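# Sort tested circuit boards into green or red totes

## Task

The testing is over. Remove every circuit board from its tester and drop it in the tote whose color matches that tester's indicator light, green or red. Putting a board in the mismatched tote is a failure, as is any tote that finishes off its bench. Each lid is latched by a hook that lets go when its small black tab is pushed down. Testers are loose: each must remain upright on the plate beneath it with its original orientation. The robot must not topple or finish leaning.

## Robot and tools

ROBOT. A Rainbow Robotics RB-Y1: a two-wheel drive base with two rear casters, a head, two 7-joint arms with parallel grippers, and a torso whose leg folds (squat), shifts, pitches and yaws. The base is 0.58 m wide, reaches 0.10 m ahead of the wheel axle and 0.57 m behind it, and sweeps a 0.58 m radius when spinning in place. It cannot move sideways. Wrist camera cases stick out from each hand and can collide with things.

FRAMES. Base frame: origin on the floor between the drive wheels, x forward, y left, z up, metres. chest, left_hand and right_hand are printed in it. A hand point is midway between its finger pads; fingers point along the hand's -z axis and close along its x axis. Printed hand positions can be slightly off, more at long reach or under load. base_odometry is in the start-of-scene base frame, counts wheel turns only (slip looks like motion), heading in rad, positive left.

move: one action plus optional cameras (list of head_camera, left_wrist_camera, right_wrist_camera, or all; [] for none) and blocking (true by default: return when everything is at rest; false: return in about 0.5 s while motion continues). An empty call just reports state and images. Allowed action shapes: base and/or joints, optionally with min_time_s or contact_limits; target alone or with min_time_s; or contact_limits alone.
- base: one object {x_m_s, turn_rad_s, for_s}; velocities, not positions. x_m_s forward speed, 0.005 to 0.4 m/s either sign or 0; turn_rad_s leftward turn rate, 0.02 to 1.509 either sign or 0; for_s duration 0.1 to 5 s. Ramping at 0.4 m/s² (turn 0.5 rad/s²) means it coasts up to 1 s (turn 3.1 s) after. Distance is about speed × for_s. If |x| + 0.27|turn| exceeds 0.4, both shrink proportionally. The base does not stop on hitting furniture.
- joints: object of absolute joint targets by name, radians (grippers in metres of opening). Ranges: torso_squat_rad 0..1.2, torso_shift_rad -0.3..0.6, torso_pitch_rad -0.2..1.4 (positive bows forward), torso_yaw_rad -1.5..1.5 (positive left; lift both arms out 0.2 rad or more first). Shoulder pitch ±2.356 (negative swings forward/up); left_shoulder_roll_rad 0..3.141, right_shoulder_roll_rad -3.141..0 (away from body); shoulder yaw ±2.094; elbow -2.617..0.01 (negative bends); forearm roll ±3.141; wrist pitch -1.57..1.919; hand roll ±2.705; *_gripper_m 0..0.1; head_pan_rad ±0.523; head_tilt_rad -0.35..1.57 (positive looks down). Combined torso limits: squat+shift<=1.52; squat-shift+pitch<=1.57; shift+0.5pitch-0.4squat<=0.7; shift+0.3pitch-0.5squat<=0.39.
- target: {side "left"/"right", x, y, z in metres in the base frame (-3 to 3), quat_wxyz as the hand lines print}. An absolute hand pose, solved once to joint angles, so the hand travels an arc that can bow over 0.1 m; break long moves into short steps. Refused if an earlier move is still running.
- min_time_s: 0.1 to 8, slowest allowed duration for arm, head and torso motions.
- contact_limits: {left_gripper_m, right_gripper_m} current in mA, 200 to 672.5 (start 672.5); lower means gentler squeeze; persists until changed.
To grip, command an opening at least 0.005 m below the object's width; the gripper then often reads off_target, which is fine.

wait: seconds 0 to 10, plus cameras; returns state, ending early if moves finish. stop: brakes all running motions. zoom_image: camera and region [x0,y0,x1,y1] in pixels (max 504×504) of that camera's latest image. finished_scene: scene = the current scene's number; ends it irreversibly; the goal must hold afterwards without the robot. Later calls run in the next scene, whose task appears in the result.

RESULTS. move reports done or the worst status. Per-motion words: moving, done, reached / short (target within 10 mm and 2 degrees or not), refused (with reason), off_target (resting away from goal, may still push), stopped, not_followed (arm withheld by self-collision check, see cause: line), time_out, contact_stop (torso only), limit_stop_at_<name> (built-in guard, e.g. own_body_*), torque_fault, limit_stop_at_motor_heat. A contact_stop or time_out freezes the whole torso or arm group. An unplanned stop or refusal cancels the rest of the reply's move/wait/finished_scene calls. on_its_own lists uncommanded behaviour. lidar_m: 12 sectors of 30 degrees starting straight ahead, counterclockwise, at 0.23 m height; - means nothing. wheel_motors_off is 1 when wheels are disabled. motor_effort: wheel effort %; at rest usually under 30, higher means pushing something. Joint torques, external torques, wrist force/torque (hand axes, uncalibrated offsets up to 16 N) and motor temperatures are also printed. pictures names image order.

CAMERAS. head_camera 896x504, wrist cameras 644x364; calibration matrices are given in the base frame and are approximate.

AVOID. Arms colliding or pressing on each other (can end the scene); keep shoulder rolls about 0.5 rad outward when both reach forward. Contact torque at joint load limits (elbow 32.7, wrist joints 22.7, shoulders 63.7 N m) causes a 10 s freeze. Overheated motors (80 °C) lock an arm; don't hold loads stretched out long. Don't drive the upper body into table edges (tipping), don't hold heavy loads far forward, don't stop hard after driving forward. Don't drop boards, slam lids, knock testers off their plates or push totes off benches. Occasional tugs on held items or pushes on loose objects may occur. Thinking time lets the simulation run on.

Each tool is called as name(argument=value, ...), one argument or row to a line, values as JSON.

## Session

move(
)

Scene clock: 0.00 s.
Joint torques (N m): no reading
External joint torques (N m): no reading
Motor temperatures (°C): left_arm=[29 31 29 32 37 34 40] | right_arm=[34 33 28 31 45 35 35]
Wrist force (N): no reading
Wrist torque (N m): no reading
Wrist force, peak (N): no reading
base_odometry: x=+0.000 y=+0.000 heading=+0.000
lidar_m: 2.87 2.44 2.86 2.64 2.50 2.56 1.98 1.87 2.24 2.26 2.13 2.18
base_status: not commanded
joint_positions: torso_squat_rad=+0.350 torso_shift_rad=+0.000 torso_pitch_rad=+0.000 torso_yaw_rad=+0.000 left_shoulder_pitch_rad=-0.001 left_shoulder_roll_rad=+0.031 left_shoulder_yaw_rad=-0.041 left_elbow_rad=-0.170 left_forearm_roll_rad=+0.033 left_wrist_pitch_rad=+0.032 left_hand_roll_rad=+0.039 left_gripper_m=+0.100 right_shoulder_pitch_rad=+0.036 right_shoulder_roll_rad=-0.008 right_shoulder_yaw_rad=-0.002 right_elbow_rad=-0.181 right_forearm_roll_rad=-0.038 right_wrist_pitch_rad=-0.031 right_hand_roll_rad=+0.012 right_gripper_m=+0.099 head_pan_rad=+0.000 head_tilt_rad=+0.400
joint_status: not commanded
wheel_motors_off: 0
motor_effort: left_wheel=+3 right_wheel=-2
chest: x=-0.2280 y=-0.0008 z=+1.2475 quat_wxyz=(+1.000, +0.000, +0.000, +0.000) (m; base frame)
left_hand: x=-0.1518 y=+0.2404 z=+0.5662 quat_wxyz=(+0.997, +0.012, -0.070, +0.014) (m; base frame)
right_hand: x=-0.1586 y=-0.2280 z=+0.5658 quat_wxyz=(+0.996, -0.004, -0.089, -0.020) (m; base frame)
pictures: head_camera, left_wrist_camera, right_wrist_camera
camera_calibration:
head_camera: T_world_to_cam=[[0.00558805, -0.998764, 0.0493946, -0.0729161], [-0.352742, -0.0481889, -0.934479, 1.33893], [0.935704, -0.0122016, -0.352575, 0.642059], [0, 0, 0, 1]] pos_world=[-0.128073, -0.000470119, 1.48118]
left_wrist_camera: T_world_to_cam=[[0.990967, 0.0426958, 0.127124, 0.0668803], [-0.0219463, -0.883548, 0.467825, -0.0215703], [0.132294, -0.46639, -0.874631, 0.696404], [0, 0, 0, 1]] pos_world=[-0.15888, 0.302882, 0.610686]
right_wrist_camera: T_world_to_cam=[[-0.979227, 0.0586123, -0.194112, -0.0296431], [-0.0323789, 0.899827, 0.435044, -0.0129038], [0.200166, 0.432292, -0.879237, 0.699438], [0, 0, 0, 1]] pos_world=[-0.169449, -0.289013, 0.614832]

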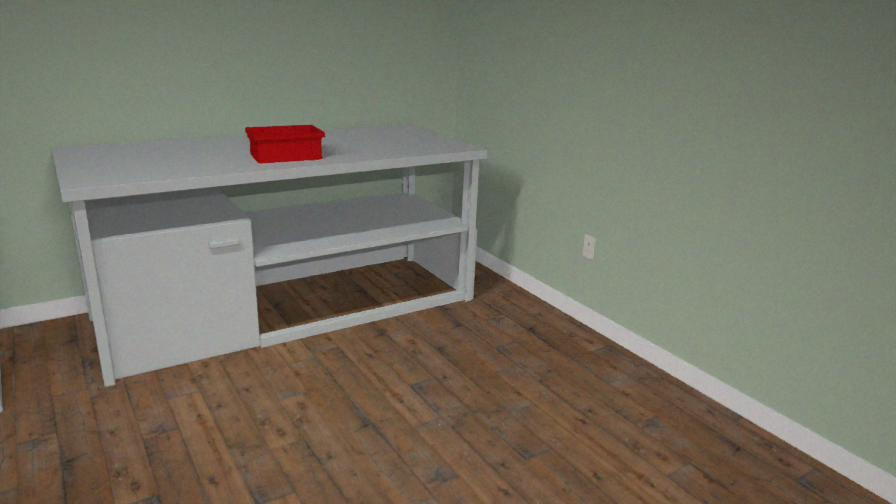

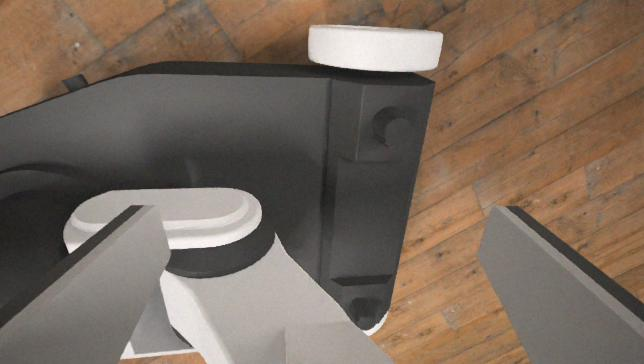

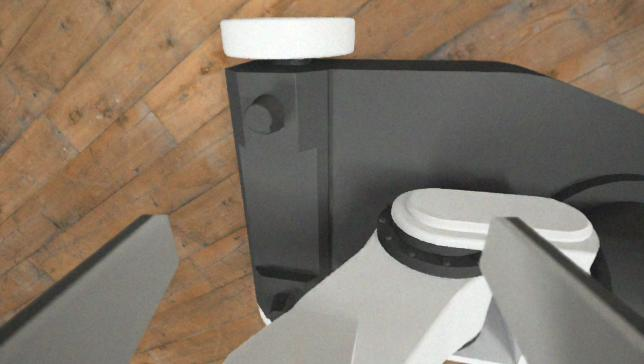

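move(
  joints={"left_shoulder_roll_rad":1.2,"right_shoulder_roll_rad":-1.2,"left_elbow_rad":-1.5,"right_elbow_rad":-1.5},
  min_time_s=2,
  cameras=[],
)

move(
  joints={"left_shoulder_pitch_rad":-1.905,"left_shoulder_roll_rad":1.941,"left_shoulder_yaw_rad":-1.193,"left_elbow_rad":-2.249,"left_forearm_roll_rad":2.042,"left_wrist_pitch_rad":1.619,"left_hand_roll_rad":0.851,"right_shoulder_pitch_rad":-1.905,"right_shoulder_roll_rad":-1.941,"right_shoulder_yaw_rad":1.193,"right_elbow_rad":-2.249,"right_forearm_roll_rad":-2.042,"right_wrist_pitch_rad":1.619,"right_hand_roll_rad":-0.851,"left_gripper_m":0.0,"right_gripper_m":0.02},
  min_time_s=3,
  cameras=["head_camera"],
)

move(
  base={"turn_rad_s":0.8,"for_s":1.25},
  cameras=["head_camera"],
)

move(
  base={"turn_rad_s":0.8,"for_s":1.25},
  cameras=["head_camera"],
)

move(
  base={"turn_rad_s":0.8,"for_s":1.25},
  cameras=["head_camera"],
)

move(
  base={"turn_rad_s":0.8,"for_s":1.25},
  cameras=["head_camera"],
)

Scene clock: 12.93 s.
Joint torques (N m): left_arm=[-10.16 17.26 11.15 -3.25 0.21 -0.71 0.06] | right_arm=[-10.07 -18.64 -10.7 -3.17 -0.25 -0.83 0.1]
External joint torques (N m): left_arm=[1.19 -1.28 -0.17 0.49 0.17 0.06 0.07] | right_arm=[1.3 1.93 1.17 0.74 -0.24 0 0.08]
Motor temperatures (°C): left_arm=[29 31 29 32 37 34 40] | right_arm=[34 33 28 31 45 35 35]
Wrist force (N): left_arm=[-4.9 -6.1 -4.4] | right_arm=[-0.1 16.3 -7.0]
Wrist torque (N m): left_arm=[0.40 -0.61 -0.19] | right_arm=[-0.43 0.76 0.49]
Wrist force, peak (N): left_arm=[-5.5 -2.6 -8.9] | right_arm=[-0.1 16.6 -7.0]
move: done
base_odometry: x=+0.000 y=+0.000 heading=+0.000
lidar_m: 2.86 2.44 2.86 2.63 2.50 2.56 1.97 1.87 2.26 2.25 2.13 2.19
base_status: not commanded
joint_positions: torso_squat_rad=+0.350 torso_shift_rad=+0.000 torso_pitch_rad=+0.000 torso_yaw_rad=+0.000 left_shoulder_pitch_rad=-0.001 left_shoulder_roll_rad=+1.200 left_shoulder_yaw_rad=-0.041 left_elbow_rad=-1.500 left_forearm_roll_rad=+0.033 left_wrist_pitch_rad=+0.032 left_hand_roll_rad=+0.039 left_gripper_m=+0.100 right_shoulder_pitch_rad=+0.036 right_shoulder_roll_rad=-1.200 right_shoulder_yaw_rad=-0.003 right_elbow_rad=-1.500 right_forearm_roll_rad=-0.038 right_wrist_pitch_rad=-0.031 right_hand_roll_rad=+0.012 right_gripper_m=+0.099 head_pan_rad=+0.000 head_tilt_rad=+0.400
joint_status: all done
wheel_motors_off: 0
motor_effort: left_wheel=+3(5) right_wheel=-1(4)
chest: x=-0.2280 y=-0.0008 z=+1.2475 quat_wxyz=(+1.000, +0.000, +0.000, +0.000) (m; base frame)
left_hand: x=+0.2854 y=+0.5365 z=+1.1826 quat_wxyz=(+0.634, +0.388, -0.559, -0.368) (m; base frame)
right_hand: x=+0.2785 y=-0.5390 z=+1.1905 quat_wxyz=(+0.611, -0.398, -0.565, +0.385) (m; base frame)
pictures: none
No camera images: "cameras" was empty.

Scene clock: 16.27 s.
Joint torques (N m): left_arm=[-7.11 -0.55 6.19 4.78 -0.39 -0.5 0.08] | right_arm=[-7.28 1.56 -6.62 4.91 0.68 -0.73 -0.07]
External joint torques (N m): left_arm=[-0.27 0.64 -0.86 -0.75 0.09 0 0.1] | right_arm=[0.01 -0.06 0.92 -0.71 -0.09 -0.24 -0.09]
Motor temperatures (°C): left_arm=[29 31 29 32 37 34 40] | right_arm=[34 33 28 31 45 35 35]
Wrist force (N): left_arm=[-3.9 -0.2 -9.4] | right_arm=[0.3 11.1 -13.0]
Wrist torque (N m): left_arm=[-0.01 -0.54 -0.20] | right_arm=[-0.08 0.74 0.51]
Wrist force, peak (N): left_arm=[-4.7 0.1 -9.8] | right_arm=[-0.7 16.7 -6.9]
move: done
base_odometry: x=+0.000 y=+0.000 heading=+0.000
lidar_m: 2.87 2.44 2.86 2.62 2.49 2.56 1.97 1.85 2.25 2.26 2.13 2.18
base_status: not commanded
joint_positions: torso_squat_rad=+0.350 torso_shift_rad=+0.000 torso_pitch_rad=+0.000 torso_yaw_rad=+0.000 left_shoulder_pitch_rad=-1.905 left_shoulder_roll_rad=+1.941 left_shoulder_yaw_rad=-1.193 left_elbow_rad=-2.249 left_forearm_roll_rad=+2.042 left_wrist_pitch_rad=+1.619 left_hand_roll_rad=+0.851 left_gripper_m=+0.000 right_shoulder_pitch_rad=-1.905 right_shoulder_roll_rad=-1.941 right_shoulder_yaw_rad=+1.193 right_elbow_rad=-2.249 right_forearm_roll_rad=-2.042 right_wrist_pitch_rad=+1.619 right_hand_roll_rad=-0.851 right_gripper_m=+0.020 head_pan_rad=+0.000 head_tilt_rad=+0.400
joint_status: all done
wheel_motors_off: 0
motor_effort: left_wheel=+5(6) right_wheel=+0(3)
chest: x=-0.2280 y=-0.0008 z=+1.2475 quat_wxyz=(+1.000, +0.000, +0.000, +0.000) (m; base frame)
left_hand: x=+0.0376 y=+0.2991 z=+1.3132 quat_wxyz=(+0.985, +0.000, -0.175, +0.000) (m; base frame)
right_hand: x=+0.0376 y=-0.3007 z=+1.3127 quat_wxyz=(+0.985, +0.001, -0.175, +0.000) (m; base frame)
pictures: head_camera
camera_calibration:
head_camera: T_world_to_cam=[[0.00558398, -0.998763, 0.0494045, -0.0729261], [-0.352663, -0.0481977, -0.934508, 1.33897], [0.935734, -0.0122049, -0.352496, 0.642009], [0, 0, 0, 1]] pos_world=[-0.128137, -0.00046499, 1.48119]

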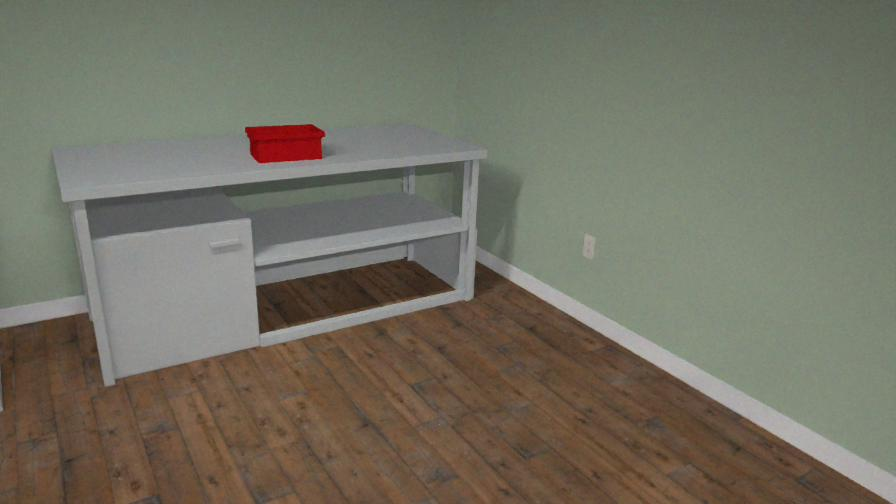

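Scene clock: 19.10 s.
Joint torques (N m): left_arm=[-7.05 -0.73 6.1 4.78 -0.43 -0.55 0.08] | right_arm=[-7.43 1.9 -6.36 4.88 0.7 -0.74 -0.02]
External joint torques (N m): left_arm=[-0.21 0.46 -0.95 -0.75 0.06 -0.04 0.1] | right_arm=[-0.14 0.29 1.19 -0.73 -0.07 -0.25 -0.04]
Motor temperatures (°C): left_arm=[29 31 29 32 37 34 40] | right_arm=[34 33 28 31 45 35 35]
Wrist force (N): left_arm=[-3.8 -0.6 -9.5] | right_arm=[0.0 10.7 -12.9]
Wrist torque (N m): left_arm=[0.04 -0.51 -0.20] | right_arm=[-0.04 0.71 0.50]
Wrist force, peak (N): left_arm=[-4.1 0.1 -9.8] | right_arm=[-0.2 11.0 -13.4]
move: done
base_odometry: x=+0.000 y=+0.000 heading=+0.802
lidar_m: 2.44 2.86 2.50 2.50 2.79 1.84 1.89 2.26 2.15 2.14 2.41 2.48
base_status: done (sent for 1.27 of 1.27 s)
joint_positions: torso_squat_rad=+0.350 torso_shift_rad=+0.000 torso_pitch_rad=+0.000 torso_yaw_rad=+0.000 left_shoulder_pitch_rad=-1.905 left_shoulder_roll_rad=+1.941 left_shoulder_yaw_rad=-1.193 left_elbow_rad=-2.249 left_forearm_roll_rad=+2.042 left_wrist_pitch_rad=+1.619 left_hand_roll_rad=+0.851 left_gripper_m=+0.000 right_shoulder_pitch_rad=-1.905 right_shoulder_roll_rad=-1.941 right_shoulder_yaw_rad=+1.193 right_elbow_rad=-2.249 right_forearm_roll_rad=-2.042 right_wrist_pitch_rad=+1.619 right_hand_roll_rad=-0.851 right_gripper_m=+0.020 head_pan_rad=+0.000 head_tilt_rad=+0.400
joint_status: not commanded
wheel_motors_off: 0
motor_effort: left_wheel=+3(29) right_wheel=+3(28)
chest: x=-0.2280 y=-0.0008 z=+1.2475 quat_wxyz=(+1.000, +0.000, +0.000, +0.000) (m; base frame)
left_hand: x=+0.0376 y=+0.2991 z=+1.3132 quat_wxyz=(+0.985, +0.000, -0.175, +0.000) (m; base frame)
right_hand: x=+0.0376 y=-0.3007 z=+1.3127 quat_wxyz=(+0.985, +0.001, -0.175, +0.000) (m; base frame)
pictures: head_camera
camera_calibration:
head_camera: T_world_to_cam=[[0.00558251, -0.998763, 0.0494135, -0.0729374], [-0.352671, -0.0482056, -0.934505, 1.33896], [0.935731, -0.0122098, -0.352504, 0.642012], [0, 0, 0, 1]] pos_world=[-0.128129, -0.000462646, 1.48118]

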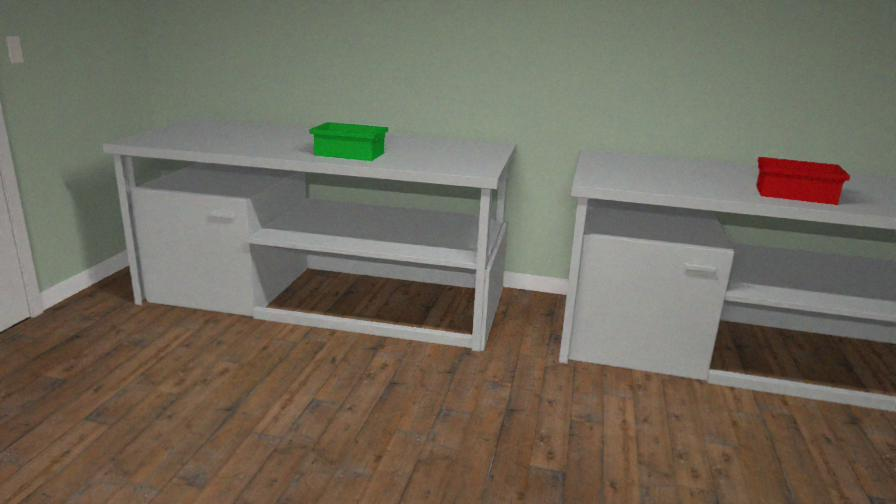

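Scene clock: 22.00 s.
Joint torques (N m): left_arm=[-7.09 -0.59 5.92 4.73 -0.46 -0.54 0.05] | right_arm=[-7.4 1.57 -6.34 4.84 0.62 -0.69 -0.03]
External joint torques (N m): left_arm=[-0.25 0.6 -1.13 -0.81 0.03 -0.03 0.07] | right_arm=[-0.11 -0.04 1.21 -0.78 -0.14 -0.2 -0.05]
Motor temperatures (°C): left_arm=[29 31 29 32 37 34 40] | right_arm=[34 33 28 31 45 35 35]
Wrist force (N): left_arm=[-3.9 -0.2 -9.5] | right_arm=[0.4 11.3 -12.7]
Wrist torque (N m): left_arm=[0.00 -0.52 -0.17] | right_arm=[-0.12 0.75 0.50]
Wrist force, peak (N): left_arm=[-4.0 -0.1 -9.7] | right_arm=[0.5 11.4 -12.9]
move: done
base_odometry: x=+0.000 y=+0.000 heading=+1.604
lidar_m: 2.61 2.50 2.57 1.95 1.85 2.25 2.23 2.14 2.21 2.96 2.44 2.86
base_status: done (sent for 1.27 of 1.27 s)
joint_positions: torso_squat_rad=+0.350 torso_shift_rad=+0.000 torso_pitch_rad=+0.000 torso_yaw_rad=+0.000 left_shoulder_pitch_rad=-1.905 left_shoulder_roll_rad=+1.941 left_shoulder_yaw_rad=-1.193 left_elbow_rad=-2.249 left_forearm_roll_rad=+2.042 left_wrist_pitch_rad=+1.619 left_hand_roll_rad=+0.851 left_gripper_m=+0.000 right_shoulder_pitch_rad=-1.905 right_shoulder_roll_rad=-1.941 right_shoulder_yaw_rad=+1.193 right_elbow_rad=-2.249 right_forearm_roll_rad=-2.042 right_wrist_pitch_rad=+1.619 right_hand_roll_rad=-0.851 right_gripper_m=+0.020 head_pan_rad=+0.000 head_tilt_rad=+0.400
joint_status: not commanded
wheel_motors_off: 0
motor_effort: left_wheel=+3(19) right_wheel=+6(25)
chest: x=-0.2280 y=-0.0008 z=+1.2475 quat_wxyz=(+1.000, +0.000, +0.000, +0.000) (m; base frame)
left_hand: x=+0.0376 y=+0.2991 z=+1.3132 quat_wxyz=(+0.985, +0.000, -0.175, +0.000) (m; base frame)
right_hand: x=+0.0376 y=-0.3007 z=+1.3127 quat_wxyz=(+0.985, +0.001, -0.175, +0.000) (m; base frame)
pictures: head_camera
camera_calibration:
head_camera: T_world_to_cam=[[0.00558055, -0.998763, 0.0494192, -0.0729406], [-0.352668, -0.0482103, -0.934506, 1.33897], [0.935732, -0.0122135, -0.3525, 0.642011], [0, 0, 0, 1]] pos_world=[-0.128134, -0.000457189, 1.48119]

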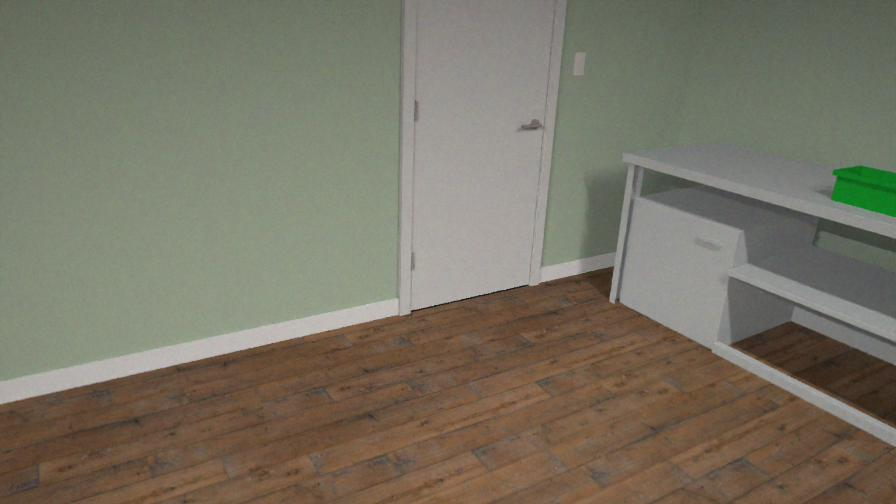

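Scene clock: 24.90 s.
Joint torques (N m): left_arm=[-7.24 -0.75 6.09 4.73 -0.43 -0.65 -0.04] | right_arm=[-7.36 1.91 -6.45 4.76 0.71 -0.73 0.06]
External joint torques (N m): left_arm=[-0.4 0.45 -0.97 -0.8 0.05 -0.14 -0.02] | right_arm=[-0.07 0.29 1.1 -0.86 -0.06 -0.24 0.04]
Motor temperatures (°C): left_arm=[29 31 29 32 37 34 40] | right_arm=[34 33 28 31 45 35 35]
Wrist force (N): left_arm=[-4.0 -0.2 -9.6] | right_arm=[0.5 11.1 -12.5]
Wrist torque (N m): left_arm=[-0.02 -0.52 -0.18] | right_arm=[-0.07 0.77 0.52]
Wrist force, peak (N): left_arm=[-4.1 -0.2 -9.8] | right_arm=[0.1 11.1 -13.2]
move: done
base_odometry: x=+0.000 y=+0.000 heading=+2.406
lidar_m: 2.49 2.78 1.86 1.87 2.25 2.13 2.13 2.45 2.49 2.46 2.86 2.50
base_status: done (sent for 1.27 of 1.27 s)
joint_positions: torso_squat_rad=+0.350 torso_shift_rad=+0.000 torso_pitch_rad=+0.000 torso_yaw_rad=+0.000 left_shoulder_pitch_rad=-1.905 left_shoulder_roll_rad=+1.941 left_shoulder_yaw_rad=-1.193 left_elbow_rad=-2.249 left_forearm_roll_rad=+2.042 left_wrist_pitch_rad=+1.619 left_hand_roll_rad=+0.851 left_gripper_m=+0.000 right_shoulder_pitch_rad=-1.905 right_shoulder_roll_rad=-1.941 right_shoulder_yaw_rad=+1.193 right_elbow_rad=-2.249 right_forearm_roll_rad=-2.042 right_wrist_pitch_rad=+1.619 right_hand_roll_rad=-0.851 right_gripper_m=+0.020 head_pan_rad=+0.000 head_tilt_rad=+0.400
joint_status: not commanded
wheel_motors_off: 0
motor_effort: left_wheel=+1(17) right_wheel=+5(25)
chest: x=-0.2280 y=-0.0008 z=+1.2475 quat_wxyz=(+1.000, +0.000, +0.000, +0.000) (m; base frame)
left_hand: x=+0.0376 y=+0.2991 z=+1.3132 quat_wxyz=(+0.985, +0.000, -0.175, +0.000) (m; base frame)
right_hand: x=+0.0376 y=-0.3007 z=+1.3127 quat_wxyz=(+0.985, +0.001, -0.175, +0.000) (m; base frame)
pictures: head_camera
camera_calibration:
head_camera: T_world_to_cam=[[0.00557927, -0.998763, 0.0494195, -0.0729407], [-0.352668, -0.0482101, -0.934506, 1.33897], [0.935732, -0.0122148, -0.3525, 0.642011], [0, 0, 0, 1]] pos_world=[-0.128134, -0.000456786, 1.48119]

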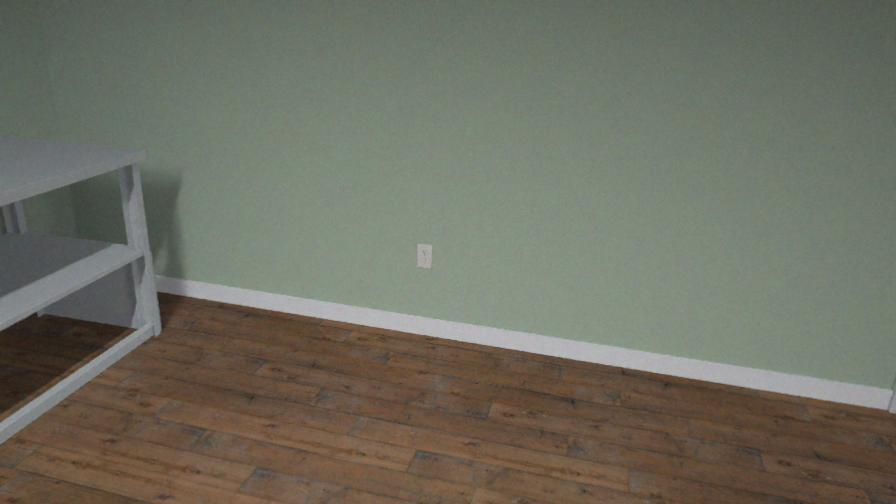

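Scene clock: 27.80 s.
Joint torques (N m): left_arm=[-7.2 -0.68 5.96 4.84 -0.43 -0.49 0.03] | right_arm=[-7.47 1.72 -6.43 4.93 0.64 -0.69 -0.01]
External joint torques (N m): left_arm=[-0.36 0.51 -1.09 -0.69 0.06 0.01 0.05] | right_arm=[-0.18 0.11 1.12 -0.68 -0.13 -0.2 -0.03]
Motor temperatures (°C): left_arm=[29 31 29 32 37 34 40] | right_arm=[34 33 28 31 45 35 35]
Wrist force (N): left_arm=[-4.0 0.0 -9.6] | right_arm=[0.6 11.0 -12.8]
Wrist torque (N m): left_arm=[-0.03 -0.53 -0.18] | right_arm=[-0.08 0.81 0.51]
Wrist force, peak (N): left_arm=[-4.0 -0.3 -9.9] | right_arm=[-0.1 11.2 -13.0]
move: done
base_odometry: x=+0.000 y=+0.000 heading=-3.075
lidar_m: 1.92 1.86 2.24 2.21 2.13 2.21 2.98 2.45 2.86 2.59 2.50 2.58
base_status: done (sent for 1.27 of 1.27 s)
joint_positions: torso_squat_rad=+0.350 torso_shift_rad=+0.000 torso_pitch_rad=+0.000 torso_yaw_rad=+0.000 left_shoulder_pitch_rad=-1.905 left_shoulder_roll_rad=+1.941 left_shoulder_yaw_rad=-1.193 left_elbow_rad=-2.249 left_forearm_roll_rad=+2.042 left_wrist_pitch_rad=+1.619 left_hand_roll_rad=+0.851 left_gripper_m=+0.000 right_shoulder_pitch_rad=-1.905 right_shoulder_roll_rad=-1.941 right_shoulder_yaw_rad=+1.193 right_elbow_rad=-2.249 right_forearm_roll_rad=-2.042 right_wrist_pitch_rad=+1.619 right_hand_roll_rad=-0.851 right_gripper_m=+0.020 head_pan_rad=+0.000 head_tilt_rad=+0.400
joint_status: not commanded
wheel_motors_off: 0
motor_effort: left_wheel=+0(17) right_wheel=+4(25)
chest: x=-0.2280 y=-0.0008 z=+1.2475 quat_wxyz=(+1.000, +0.000, +0.000, +0.000) (m; base frame)
left_hand: x=+0.0376 y=+0.2991 z=+1.3132 quat_wxyz=(+0.985, +0.000, -0.175, +0.000) (m; base frame)
right_hand: x=+0.0376 y=-0.3007 z=+1.3127 quat_wxyz=(+0.985, +0.001, -0.175, +0.000) (m; base frame)
pictures: head_camera
camera_calibration:
head_camera: T_world_to_cam=[[0.00557935, -0.998763, 0.0494162, -0.0729388], [-0.352668, -0.0482071, -0.934506, 1.33897], [0.935732, -0.0122136, -0.3525, 0.642011], [0, 0, 0, 1]] pos_world=[-0.128134, -0.000459744, 1.48119]

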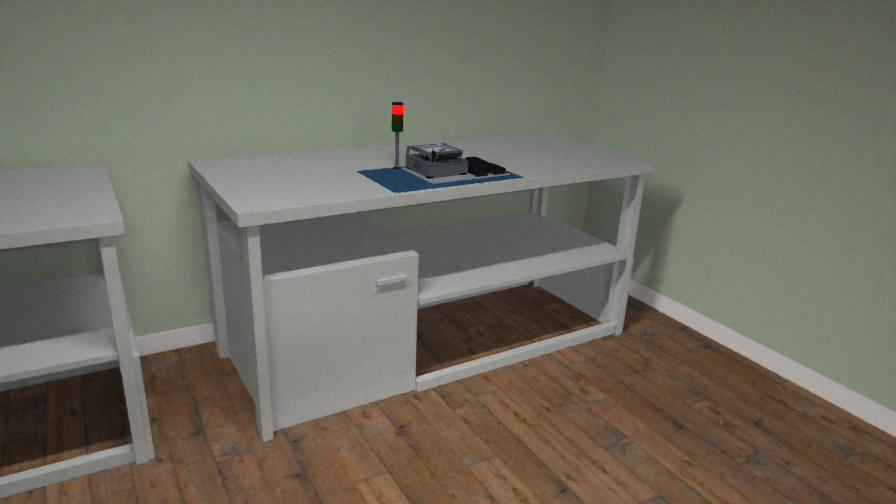

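move(
  base={"turn_rad_s":0.8,"for_s":0.7},
  cameras=["head_camera"],
)

Scene clock: 39.93 s.
Joint torques (N m): left_arm=[-7.19 -0.73 6.16 4.82 -0.34 -0.57 0.07] | right_arm=[-7.38 1.7 -6.37 4.84 0.65 -0.69 -0.04]
External joint torques (N m): left_arm=[-0.35 0.47 -0.89 -0.72 0.15 -0.06 0.08] | right_arm=[-0.09 0.08 1.18 -0.77 -0.12 -0.2 -0.06]
Motor temperatures (°C): left_arm=[29 31 29 32 37 34 40] | right_arm=[34 33 28 31 45 35 35]
Wrist force (N): left_arm=[-3.8 -0.1 -9.6] | right_arm=[-0.4 11.0 -12.8]
Wrist torque (N m): left_arm=[-0.02 -0.50 -0.20] | right_arm=[-0.07 0.67 0.51]
Wrist force, peak (N): left_arm=[-3.9 -0.2 -9.9] | right_arm=[-0.1 11.4 -12.9]
move: done
base_odometry: x=+0.000 y=+0.000 heading=-2.830
lidar_m: 1.85 1.89 2.24 2.13 2.12 2.44 2.48 2.45 2.86 2.50 2.50 2.80
base_status: done (sent for 0.7 of 0.7 s)
joint_positions: torso_squat_rad=+0.350 torso_shift_rad=+0.000 torso_pitch_rad=+0.000 torso_yaw_rad=+0.000 left_shoulder_pitch_rad=-1.905 left_shoulder_roll_rad=+1.941 left_shoulder_yaw_rad=-1.193 left_elbow_rad=-2.249 left_forearm_roll_rad=+2.042 left_wrist_pitch_rad=+1.619 left_hand_roll_rad=+0.851 left_gripper_m=+0.000 right_shoulder_pitch_rad=-1.905 right_shoulder_roll_rad=-1.941 right_shoulder_yaw_rad=+1.193 right_elbow_rad=-2.249 right_forearm_roll_rad=-2.042 right_wrist_pitch_rad=+1.619 right_hand_roll_rad=-0.851 right_gripper_m=+0.020 head_pan_rad=+0.000 head_tilt_rad=+0.400
joint_status: not commanded
wheel_motors_off: 0
motor_effort: left_wheel=+1(18) right_wheel=+4(24)
chest: x=-0.2280 y=-0.0007 z=+1.2475 quat_wxyz=(+1.000, +0.000, +0.000, +0.000) (m; base frame)
left_hand: x=+0.0376 y=+0.2991 z=+1.3132 quat_wxyz=(+0.985, +0.000, -0.175, +0.000) (m; base frame)
right_hand: x=+0.0376 y=-0.3007 z=+1.3127 quat_wxyz=(+0.985, +0.001, -0.175, +0.000) (m; base frame)
pictures: head_camera
camera_calibration:
head_camera: T_world_to_cam=[[0.00558056, -0.998761, 0.0494409, -0.0729537], [-0.352668, -0.0482306, -0.934505, 1.33896], [0.935732, -0.0122212, -0.3525, 0.642011], [0, 0, 0, 1]] pos_world=[-0.128134, -0.000438138, 1.48119]

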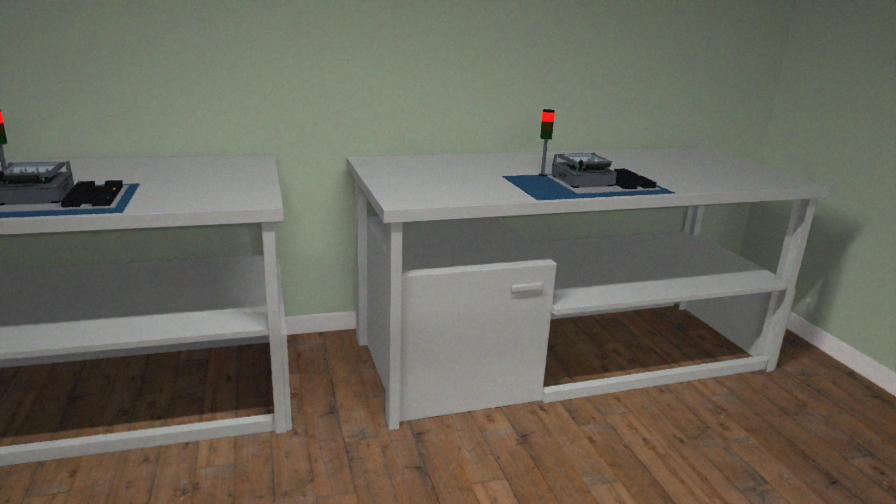

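move(
  base={"turn_rad_s":0.8,"for_s":1.0},
  cameras=[],
)

move(
  base={"x_m_s":0.35,"for_s":4.13},
  joints={"head_tilt_rad":0.6},
  cameras=[],
)

move(
  base={"turn_rad_s":-0.4,"for_s":1.15},
  cameras=["head_camera"],
)

Scene clock: 55.77 s.
Joint torques (N m): left_arm=[-6.97 -0.5 6.12 4.87 -0.36 -0.55 0.05] | right_arm=[-7.74 1.7 -6.28 4.78 0.62 -0.77 0.03]
External joint torques (N m): left_arm=[-0.13 0.69 -0.93 -0.66 0.12 -0.04 0.07] | right_arm=[-0.46 0.08 1.26 -0.83 -0.14 -0.28 0.01]
Motor temperatures (°C): left_arm=[29 31 29 32 37 34 40] | right_arm=[34 33 28 31 45 35 35]
Wrist force (N): left_arm=[-3.8 -0.1 -9.6] | right_arm=[-0.2 11.3 -12.6]
Wrist torque (N m): left_arm=[-0.02 -0.51 -0.19] | right_arm=[-0.10 0.69 0.50]
Wrist force, peak (N): left_arm=[-4.2 0.1 -9.7] | right_arm=[0.1 11.3 -12.8]
move: done
base_odometry: x=+0.000 y=+0.000 heading=-2.331
lidar_m: 1.89 2.24 2.13 2.13 2.40 2.48 2.45 2.87 2.52 2.51 2.80 1.86
base_status: done (sent for 1 of 1 s)
joint_positions: torso_squat_rad=+0.350 torso_shift_rad=+0.000 torso_pitch_rad=+0.000 torso_yaw_rad=+0.000 left_shoulder_pitch_rad=-1.905 left_shoulder_roll_rad=+1.941 left_shoulder_yaw_rad=-1.193 left_elbow_rad=-2.249 left_forearm_roll_rad=+2.042 left_wrist_pitch_rad=+1.619 left_hand_roll_rad=+0.851 left_gripper_m=+0.000 right_shoulder_pitch_rad=-1.905 right_shoulder_roll_rad=-1.941 right_shoulder_yaw_rad=+1.193 right_elbow_rad=-2.249 right_forearm_roll_rad=-2.042 right_wrist_pitch_rad=+1.619 right_hand_roll_rad=-0.851 right_gripper_m=+0.020 head_pan_rad=+0.000 head_tilt_rad=+0.400
joint_status: not commanded
wheel_motors_off: 0
motor_effort: left_wheel=+1(19) right_wheel=+5(25)
chest: x=-0.2280 y=-0.0007 z=+1.2475 quat_wxyz=(+1.000, +0.000, +0.000, +0.000) (m; base frame)
left_hand: x=+0.0376 y=+0.2991 z=+1.3132 quat_wxyz=(+0.985, +0.000, -0.175, +0.000) (m; base frame)
right_hand: x=+0.0376 y=-0.3007 z=+1.3127 quat_wxyz=(+0.985, +0.001, -0.175, +0.000) (m; base frame)
pictures: none
No camera images: "cameras" was empty.

Scene clock: 61.13 s.
Joint torques (N m): left_arm=[-6.65 -0.73 6.73 4.75 -0.3 -0.54 0.06] | right_arm=[-7.38 1.75 -6.78 4.88 0.66 -0.72 -0.08]
External joint torques (N m): left_arm=[0.19 0.46 -0.32 -0.78 0.19 -0.04 0.08] | right_arm=[-0.09 0.14 0.77 -0.74 -0.11 -0.23 -0.1]
Motor temperatures (°C): left_arm=[29 31 29 32 37 34 40] | right_arm=[34 33 28 31 45 35 35]
Wrist force (N): left_arm=[-4.1 -0.1 -9.4] | right_arm=[-0.3 10.9 -12.5]
Wrist torque (N m): left_arm=[-0.02 -0.53 -0.19] | right_arm=[-0.08 0.70 0.52]
Wrist force, peak (N): left_arm=[-3.9 -0.4 -9.9] | right_arm=[-0.1 11.4 -13.1]
move: done
base_odometry: x=-0.996 y=-1.049 heading=-2.330
lidar_m: 1.16 1.00 0.97 1.82 2.05 3.39 3.87 3.35 2.83 0.98 0.77 0.54
base_status: done (sent for 4.13 of 4.13 s)
joint_positions: torso_squat_rad=+0.350 torso_shift_rad=+0.000 torso_pitch_rad=+0.000 torso_yaw_rad=+0.000 left_shoulder_pitch_rad=-1.905 left_shoulder_roll_rad=+1.941 left_shoulder_yaw_rad=-1.193 left_elbow_rad=-2.249 left_forearm_roll_rad=+2.042 left_wrist_pitch_rad=+1.619 left_hand_roll_rad=+0.851 left_gripper_m=+0.000 right_shoulder_pitch_rad=-1.905 right_shoulder_roll_rad=-1.941 right_shoulder_yaw_rad=+1.193 right_elbow_rad=-2.249 right_forearm_roll_rad=-2.042 right_wrist_pitch_rad=+1.619 right_hand_roll_rad=-0.851 right_gripper_m=+0.020 head_pan_rad=+0.000 head_tilt_rad=+0.600
joint_status: all done
wheel_motors_off: 0
motor_effort: left_wheel=+2(31) right_wheel=-4(29)
chest: x=-0.2280 y=-0.0007 z=+1.2475 quat_wxyz=(+1.000, +0.000, +0.000, +0.000) (m; base frame)
left_hand: x=+0.0377 y=+0.2991 z=+1.3132 quat_wxyz=(+0.985, +0.000, -0.175, +0.000) (m; base frame)
right_hand: x=+0.0377 y=-0.3007 z=+1.3126 quat_wxyz=(+0.985, +0.001, -0.175, +0.000) (m; base frame)
pictures: none
No camera images: "cameras" was empty.

Scene clock: 63.40 s.
Joint torques (N m): left_arm=[-6.82 -1.05 6.55 4.78 -0.35 -0.58 0.1] | right_arm=[-7.49 1.72 -6.93 4.94 0.65 -0.61 0.01]
External joint torques (N m): left_arm=[0.02 0.14 -0.5 -0.75 0.13 -0.07 0.11] | right_arm=[-0.2 0.11 0.62 -0.68 -0.12 -0.13 -0.01]
Motor temperatures (°C): left_arm=[29 31 29 32 37 34 40] | right_arm=[34 33 28 31 45 35 35]
Wrist force (N): left_arm=[-4.2 -0.2 -9.3] | right_arm=[0.0 11.0 -12.8]
Wrist torque (N m): left_arm=[-0.02 -0.54 -0.18] | right_arm=[-0.07 0.71 0.51]
Wrist force, peak (N): left_arm=[-4.1 -0.1 -9.7] | right_arm=[-0.4 11.1 -13.0]
move: done
base_odometry: x=-0.996 y=-1.049 heading=-2.797
lidar_m: 0.53 1.15 0.98 1.03 1.82 2.13 3.75 3.88 3.24 2.81 0.80 0.54
base_status: done (sent for 1.17 of 1.17 s)
joint_positions: torso_squat_rad=+0.350 torso_shift_rad=+0.000 torso_pitch_rad=+0.000 torso_yaw_rad=+0.000 left_shoulder_pitch_rad=-1.905 left_shoulder_roll_rad=+1.941 left_shoulder_yaw_rad=-1.193 left_elbow_rad=-2.249 left_forearm_roll_rad=+2.042 left_wrist_pitch_rad=+1.619 left_hand_roll_rad=+0.851 left_gripper_m=+0.000 right_shoulder_pitch_rad=-1.905 right_shoulder_roll_rad=-1.941 right_shoulder_yaw_rad=+1.193 right_elbow_rad=-2.249 right_forearm_roll_rad=-2.042 right_wrist_pitch_rad=+1.619 right_hand_roll_rad=-0.851 right_gripper_m=+0.020 head_pan_rad=+0.000 head_tilt_rad=+0.600
joint_status: not commanded
wheel_motors_off: 0
motor_effort: left_wheel=+4(25) right_wheel=+0(27)
chest: x=-0.2280 y=-0.0007 z=+1.2475 quat_wxyz=(+1.000, +0.000, +0.000, +0.000) (m; base frame)
left_hand: x=+0.0377 y=+0.2992 z=+1.3132 quat_wxyz=(+0.985, +0.000, -0.175, +0.000) (m; base frame)
right_hand: x=+0.0377 y=-0.3007 z=+1.3127 quat_wxyz=(+0.985, +0.001, -0.175, +0.000) (m; base frame)
pictures: head_camera
camera_calibration:
head_camera: T_world_to_cam=[[0.0154865, -0.998757, 0.0473841, -0.0678815], [-0.531349, -0.048365, -0.845771, 1.17373], [0.847011, -0.0120795, -0.531438, 0.88271], [0, 0, 0, 1]] pos_world=[-0.122954, -0.000366966, 1.46503]

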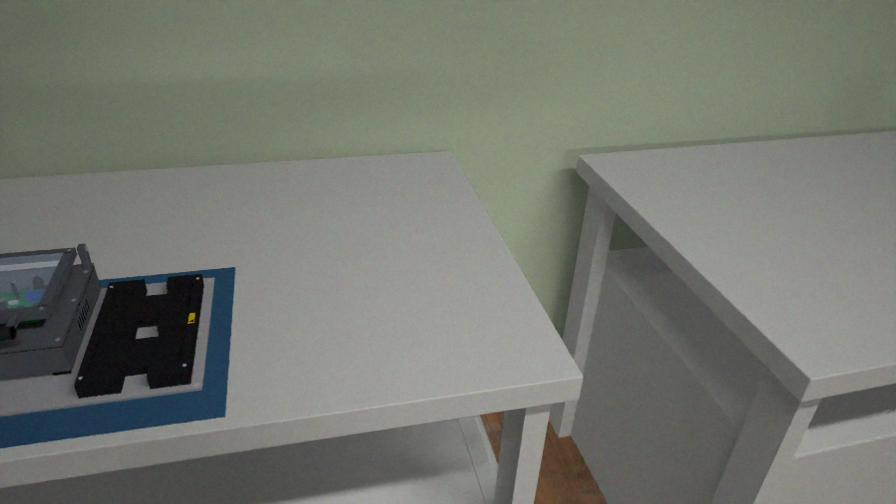

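move(
  base={"turn_rad_s":-0.4,"for_s":1.25},
  cameras=[],
)

move(
  base={"x_m_s":-0.3,"for_s":2.27},
  cameras=[],
)

move(
  base={"turn_rad_s":0.4,"for_s":1.87},
  cameras=["head_camera"],
)

Scene clock: 79.83 s.
Joint torques (N m): left_arm=[-6.56 -0.88 6.68 4.81 -0.37 -0.5 0] | right_arm=[-7.52 1.86 -6.66 4.95 0.64 -0.62 -0.13]
External joint torques (N m): left_arm=[0.28 0.32 -0.37 -0.72 0.12 0.01 0.02] | right_arm=[-0.23 0.25 0.88 -0.67 -0.13 -0.13 -0.15]
Motor temperatures (°C): left_arm=[29 31 29 32 37 34 40] | right_arm=[34 33 28 31 45 35 35]
Wrist force (N): left_arm=[-3.9 -0.1 -9.4] | right_arm=[-0.2 11.1 -12.6]
Wrist torque (N m): left_arm=[-0.02 -0.51 -0.20] | right_arm=[-0.10 0.69 0.51]
Wrist force, peak (N): left_arm=[-4.1 -0.3 -9.9] | right_arm=[-0.1 11.4 -13.1]
move: done
base_odometry: x=-0.996 y=-1.049 heading=+2.980
lidar_m: 0.54 0.54 1.16 0.98 1.08 1.82 2.14 3.89 3.88 3.20 2.81 0.79
base_status: done (sent for 1.27 of 1.27 s)
joint_positions: torso_squat_rad=+0.350 torso_shift_rad=+0.000 torso_pitch_rad=+0.000 torso_yaw_rad=+0.000 left_shoulder_pitch_rad=-1.905 left_shoulder_roll_rad=+1.941 left_shoulder_yaw_rad=-1.193 left_elbow_rad=-2.249 left_forearm_roll_rad=+2.042 left_wrist_pitch_rad=+1.619 left_hand_roll_rad=+0.851 left_gripper_m=+0.000 right_shoulder_pitch_rad=-1.905 right_shoulder_roll_rad=-1.941 right_shoulder_yaw_rad=+1.193 right_elbow_rad=-2.249 right_forearm_roll_rad=-2.042 right_wrist_pitch_rad=+1.619 right_hand_roll_rad=-0.851 right_gripper_m=+0.020 head_pan_rad=+0.000 head_tilt_rad=+0.600
joint_status: not commanded
wheel_motors_off: 0
motor_effort: left_wheel=+3(25) right_wheel=+0(18)
chest: x=-0.2280 y=-0.0007 z=+1.2475 quat_wxyz=(+1.000, +0.000, +0.000, +0.000) (m; base frame)
left_hand: x=+0.0377 y=+0.2992 z=+1.3132 quat_wxyz=(+0.985, +0.000, -0.175, +0.000) (m; base frame)
right_hand: x=+0.0377 y=-0.3007 z=+1.3127 quat_wxyz=(+0.985, +0.001, -0.175, +0.000) (m; base frame)
pictures: none
No camera images: "cameras" was empty.

Scene clock: 83.20 s.
Joint torques (N m): left_arm=[-6.39 -1.15 6.69 4.82 -0.35 -0.53 0.06] | right_arm=[-7.64 1.68 -7.1 4.92 0.65 -0.64 -0.05]
External joint torques (N m): left_arm=[0.45 0.04 -0.37 -0.71 0.13 -0.02 0.08] | right_arm=[-0.35 0.06 0.45 -0.69 -0.12 -0.15 -0.07]
Motor temperatures (°C): left_arm=[29 31 29 32 37 34 40] | right_arm=[34 33 28 31 45 35 35]
Wrist force (N): left_arm=[-3.6 -0.1 -9.4] | right_arm=[-0.1 11.0 -12.4]
Wrist torque (N m): left_arm=[-0.02 -0.49 -0.21] | right_arm=[-0.07 0.71 0.50]
Wrist force, peak (N): left_arm=[-4.1 -0.4 -9.8] | right_arm=[0.0 11.2 -13.1]
move: done
base_odometry: x=-0.325 y=-1.159 heading=+2.980
lidar_m: 1.20 1.59 1.07 1.18 1.35 1.36 1.60 2.89 3.41 3.73 3.28 1.81
base_status: done (sent for 2.27 of 2.27 s)
joint_positions: torso_squat_rad=+0.350 torso_shift_rad=+0.000 torso_pitch_rad=+0.000 torso_yaw_rad=+0.000 left_shoulder_pitch_rad=-1.905 left_shoulder_roll_rad=+1.941 left_shoulder_yaw_rad=-1.193 left_elbow_rad=-2.249 left_forearm_roll_rad=+2.042 left_wrist_pitch_rad=+1.619 left_hand_roll_rad=+0.851 left_gripper_m=+0.000 right_shoulder_pitch_rad=-1.905 right_shoulder_roll_rad=-1.941 right_shoulder_yaw_rad=+1.193 right_elbow_rad=-2.249 right_forearm_roll_rad=-2.042 right_wrist_pitch_rad=+1.619 right_hand_roll_rad=-0.851 right_gripper_m=+0.020 head_pan_rad=+0.000 head_tilt_rad=+0.600
joint_status: not commanded
wheel_motors_off: 0
motor_effort: left_wheel=-3(28) right_wheel=+6(27)
chest: x=-0.2281 y=-0.0007 z=+1.2475 quat_wxyz=(+1.000, +0.000, +0.000, +0.000) (m; base frame)
left_hand: x=+0.0376 y=+0.2992 z=+1.3132 quat_wxyz=(+0.985, +0.000, -0.175, +0.000) (m; base frame)
right_hand: x=+0.0376 y=-0.3007 z=+1.3127 quat_wxyz=(+0.985, +0.001, -0.175, +0.000) (m; base frame)
pictures: none
No camera images: "cameras" was empty.

Scene clock: 86.20 s.
Joint torques (N m): left_arm=[-6.32 -1.17 6.63 4.8 -0.36 -0.62 0.04] | right_arm=[-7.46 1.79 -7.13 4.87 0.62 -0.65 -0.02]
External joint torques (N m): left_arm=[0.51 0.02 -0.42 -0.73 0.13 -0.11 0.06] | right_arm=[-0.17 0.17 0.42 -0.75 -0.15 -0.16 -0.04]
Motor temperatures (°C): left_arm=[29 31 29 32 37 34 40] | right_arm=[34 33 28 31 45 35 35]
Wrist force (N): left_arm=[-4.1 -0.2 -9.5] | right_arm=[-0.2 11.1 -12.8]
Wrist torque (N m): left_arm=[-0.01 -0.53 -0.19] | right_arm=[-0.08 0.70 0.52]
Wrist force, peak (N): left_arm=[-4.2 0.0 -9.7] | right_arm=[0.2 11.1 -13.1]
move: done
base_odometry: x=-0.325 y=-1.159 heading=-2.557
lidar_m: 1.53 1.07 1.37 1.35 1.40 1.91 3.40 3.55 3.42 3.29 1.44 1.21
base_status: done (sent for 1.87 of 1.87 s)
joint_positions: torso_squat_rad=+0.350 torso_shift_rad=+0.000 torso_pitch_rad=+0.000 torso_yaw_rad=+0.000 left_shoulder_pitch_rad=-1.905 left_shoulder_roll_rad=+1.941 left_shoulder_yaw_rad=-1.193 left_elbow_rad=-2.249 left_forearm_roll_rad=+2.042 left_wrist_pitch_rad=+1.619 left_hand_roll_rad=+0.851 left_gripper_m=+0.000 right_shoulder_pitch_rad=-1.905 right_shoulder_roll_rad=-1.941 right_shoulder_yaw_rad=+1.193 right_elbow_rad=-2.249 right_forearm_roll_rad=-2.042 right_wrist_pitch_rad=+1.619 right_hand_roll_rad=-0.851 right_gripper_m=+0.020 head_pan_rad=+0.000 head_tilt_rad=+0.600
joint_status: not commanded
wheel_motors_off: 0
motor_effort: left_wheel=+0(28) right_wheel=+6(29)
chest: x=-0.2280 y=-0.0008 z=+1.2475 quat_wxyz=(+1.000, +0.000, +0.000, +0.000) (m; base frame)
left_hand: x=+0.0376 y=+0.2991 z=+1.3132 quat_wxyz=(+0.985, +0.000, -0.175, +0.000) (m; base frame)
right_hand: x=+0.0376 y=-0.3008 z=+1.3127 quat_wxyz=(+0.985, +0.001, -0.175, +0.000) (m; base frame)
pictures: head_camera
camera_calibration:
head_camera: T_world_to_cam=[[0.0154724, -0.998761, 0.0472878, -0.0678368], [-0.53127, -0.0482771, -0.845826, 1.17379], [0.847061, -0.0120356, -0.531359, 0.882657], [0, 0, 0, 1]] pos_world=[-0.123017, -0.000462308, 1.46504]

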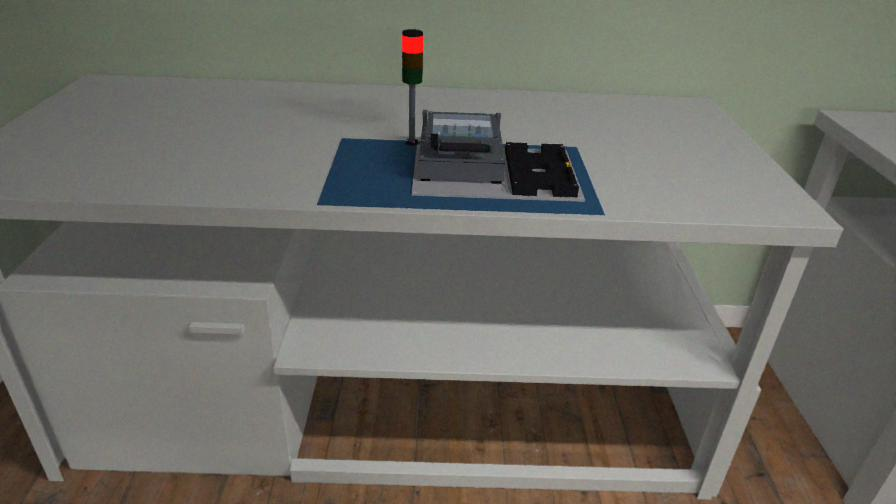

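move(
  base={"turn_rad_s":0.13,"for_s":1.0},
  cameras=[],
)

move(
  base={"x_m_s":0.25,"for_s":3.3},
  joints={"torso_pitch_rad":0.35,"head_tilt_rad":0.75},
  cameras=[],
)

move(
  base={"turn_rad_s":-0.09,"for_s":1.0},
  cameras=["head_camera"],
)

Scene clock: 98.77 s.
Joint torques (N m): left_arm=[-6.52 -0.9 6.69 4.81 -0.34 -0.52 0.14] | right_arm=[-7.34 2.23 -6.98 4.83 0.68 -0.69 0.01]
External joint torques (N m): left_arm=[0.31 0.29 -0.37 -0.72 0.14 -0.02 0.16] | right_arm=[-0.05 0.62 0.57 -0.78 -0.09 -0.2 -0.01]
Motor temperatures (°C): left_arm=[29 31 29 32 37 34 40] | right_arm=[34 33 28 32 45 35 35]
Wrist force (N): left_arm=[-3.7 -0.2 -9.4] | right_arm=[0.2 10.8 -12.6]
Wrist torque (N m): left_arm=[-0.02 -0.50 -0.20] | right_arm=[-0.06 0.73 0.52]
Wrist force, peak (N): left_arm=[-4.2 -0.2 -9.7] | right_arm=[-0.1 11.2 -13.1]
move: done
base_odometry: x=-0.325 y=-1.159 heading=-2.428
lidar_m: 1.07 1.08 1.37 1.35 1.46 2.20 3.39 4.06 3.32 3.02 1.44 1.20
base_status: done (sent for 1 of 1 s)
joint_positions: torso_squat_rad=+0.350 torso_shift_rad=+0.000 torso_pitch_rad=+0.000 torso_yaw_rad=+0.000 left_shoulder_pitch_rad=-1.905 left_shoulder_roll_rad=+1.941 left_shoulder_yaw_rad=-1.193 left_elbow_rad=-2.249 left_forearm_roll_rad=+2.042 left_wrist_pitch_rad=+1.619 left_hand_roll_rad=+0.851 left_gripper_m=+0.000 right_shoulder_pitch_rad=-1.905 right_shoulder_roll_rad=-1.941 right_shoulder_yaw_rad=+1.193 right_elbow_rad=-2.249 right_forearm_roll_rad=-2.042 right_wrist_pitch_rad=+1.619 right_hand_roll_rad=-0.851 right_gripper_m=+0.020 head_pan_rad=+0.000 head_tilt_rad=+0.600
joint_status: not commanded
wheel_motors_off: 0
motor_effort: left_wheel=+1(17) right_wheel=+4(24)
chest: x=-0.2280 y=-0.0008 z=+1.2475 quat_wxyz=(+1.000, +0.000, +0.000, +0.000) (m; base frame)
left_hand: x=+0.0376 y=+0.2991 z=+1.3132 quat_wxyz=(+0.985, +0.000, -0.175, +0.000) (m; base frame)
right_hand: x=+0.0376 y=-0.3008 z=+1.3127 quat_wxyz=(+0.985, +0.001, -0.175, +0.000) (m; base frame)
pictures: none
No camera images: "cameras" was empty.

Scene clock: 103.17 s.
Joint torques (N m): left_arm=[-7.16 2.9 7.74 3.23 0.17 -0.11 0.09] | right_arm=[-8.07 -2.45 -8.11 3.56 0.12 -0.11 -0.1]
External joint torques (N m): left_arm=[0.71 -0.22 -0.39 -0.67 0.15 -0.05 0.09] | right_arm=[0.28 0.87 0.56 -0.45 -0.13 -0.09 -0.1]
Motor temperatures (°C): left_arm=[29 31 29 32 37 34 40] | right_arm=[34 33 28 31 45 35 35]
Wrist force (N): left_arm=[-1.7 -0.2 -9.8] | right_arm=[2.3 11.1 -13.2]
Wrist torque (N m): left_arm=[-0.01 -0.37 -0.20] | right_arm=[-0.08 0.86 0.51]
Wrist force, peak (N): left_arm=[-4.1 -0.3 -9.6] | right_arm=[2.7 11.1 -13.5]
move: done
base_odometry: x=-0.948 y=-1.699 heading=-2.427
lidar_m: 0.77 0.35 0.33 1.25 1.35 2.05 4.22 4.31 3.42 0.84 0.92 0.84
base_status: done (sent for 3.3 of 3.3 s)
joint_positions: torso_squat_rad=+0.350 torso_shift_rad=+0.000 torso_pitch_rad=+0.350 torso_yaw_rad=+0.000 left_shoulder_pitch_rad=-1.905 left_shoulder_roll_rad=+1.941 left_shoulder_yaw_rad=-1.193 left_elbow_rad=-2.249 left_forearm_roll_rad=+2.042 left_wrist_pitch_rad=+1.619 left_hand_roll_rad=+0.851 left_gripper_m=+0.000 right_shoulder_pitch_rad=-1.905 right_shoulder_roll_rad=-1.941 right_shoulder_yaw_rad=+1.193 right_elbow_rad=-2.249 right_forearm_roll_rad=-2.042 right_wrist_pitch_rad=+1.619 right_hand_roll_rad=-0.851 right_gripper_m=+0.020 head_pan_rad=+0.000 head_tilt_rad=+0.750
joint_status: all done
wheel_motors_off: 0
motor_effort: left_wheel=+2(32) right_wheel=-4(33)
chest: x=-0.1219 y=-0.0007 z=+1.2287 quat_wxyz=(+0.985, +0.000, +0.174, +0.000) (m; base frame)
left_hand: x=+0.1501 y=+0.2992 z=+1.1994 quat_wxyz=(+1.000, +0.000, -0.001, +0.000) (m; base frame)
right_hand: x=+0.1500 y=-0.3007 z=+1.1989 quat_wxyz=(+1.000, +0.001, -0.001, +0.000) (m; base frame)
pictures: none
No camera images: "cameras" was empty.

Scene clock: 104.67 s.
Joint torques (N m): left_arm=[-7.36 2.53 7.74 3.4 0.13 -0.07 0.16] | right_arm=[-8.13 -2.62 -7.99 3.6 0.12 -0.09 -0.01]
External joint torques (N m): left_arm=[0.51 -0.58 -0.39 -0.51 0.11 -0.01 0.16] | right_arm=[0.23 0.71 0.68 -0.41 -0.13 -0.08 -0.01]
Motor temperatures (°C): left_arm=[29 31 29 32 37 34 40] | right_arm=[34 33 28 31 45 35 35]
Wrist force (N): left_arm=[-1.9 -0.3 -9.7] | right_arm=[2.2 11.0 -13.1]
Wrist torque (N m): left_arm=[-0.01 -0.40 -0.20] | right_arm=[-0.07 0.84 0.50]
Wrist force, peak (N): left_arm=[-1.8 0.1 -10.1] | right_arm=[2.4 11.0 -13.6]
move: done
base_odometry: x=-0.948 y=-1.699 heading=-2.517
lidar_m: 0.83 0.37 0.33 0.80 1.32 1.84 4.21 4.35 3.48 0.83 0.88 0.86
base_status: done (sent for 1 of 1 s)
joint_positions: torso_squat_rad=+0.350 torso_shift_rad=+0.000 torso_pitch_rad=+0.350 torso_yaw_rad=+0.000 left_shoulder_pitch_rad=-1.905 left_shoulder_roll_rad=+1.941 left_shoulder_yaw_rad=-1.193 left_elbow_rad=-2.249 left_forearm_roll_rad=+2.042 left_wrist_pitch_rad=+1.619 left_hand_roll_rad=+0.851 left_gripper_m=+0.000 right_shoulder_pitch_rad=-1.905 right_shoulder_roll_rad=-1.941 right_shoulder_yaw_rad=+1.193 right_elbow_rad=-2.249 right_forearm_roll_rad=-2.042 right_wrist_pitch_rad=+1.619 right_hand_roll_rad=-0.851 right_gripper_m=+0.020 head_pan_rad=+0.000 head_tilt_rad=+0.750
joint_status: not commanded
wheel_motors_off: 0
motor_effort: left_wheel=-1(26) right_wheel=-6(23)
chest: x=-0.1219 y=-0.0007 z=+1.2287 quat_wxyz=(+0.985, +0.000, +0.174, +0.000) (m; base frame)
left_hand: x=+0.1501 y=+0.2993 z=+1.1994 quat_wxyz=(+1.000, +0.000, -0.001, +0.000) (m; base frame)
right_hand: x=+0.1500 y=-0.3007 z=+1.1989 quat_wxyz=(+1.000, +0.001, -0.001, +0.000) (m; base frame)
pictures: head_camera
camera_calibration:
head_camera: T_world_to_cam=[[0.0366258, -0.998749, 0.0340365, -0.049255], [-0.871724, -0.048584, -0.487582, 0.717456], [0.488626, -0.0118124, -0.872413, 1.18427], [0, 0, 0, 1]] pos_world=[0.0485634, -0.000347494, 1.38467]

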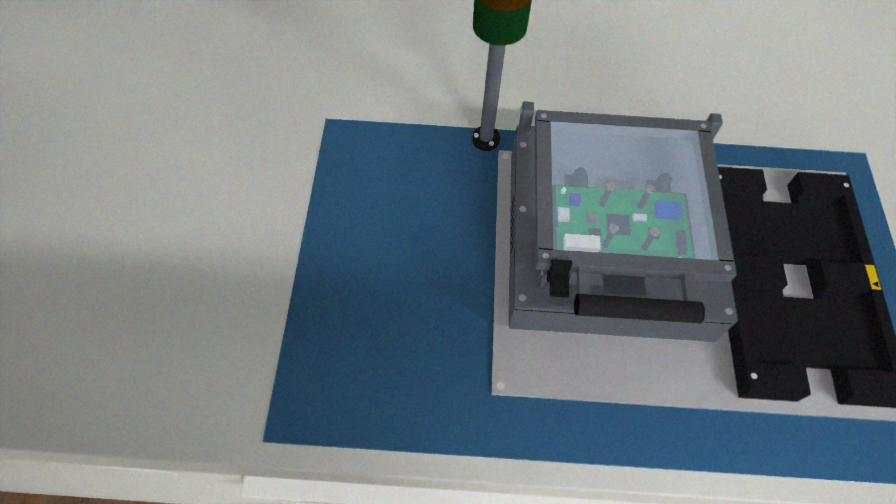

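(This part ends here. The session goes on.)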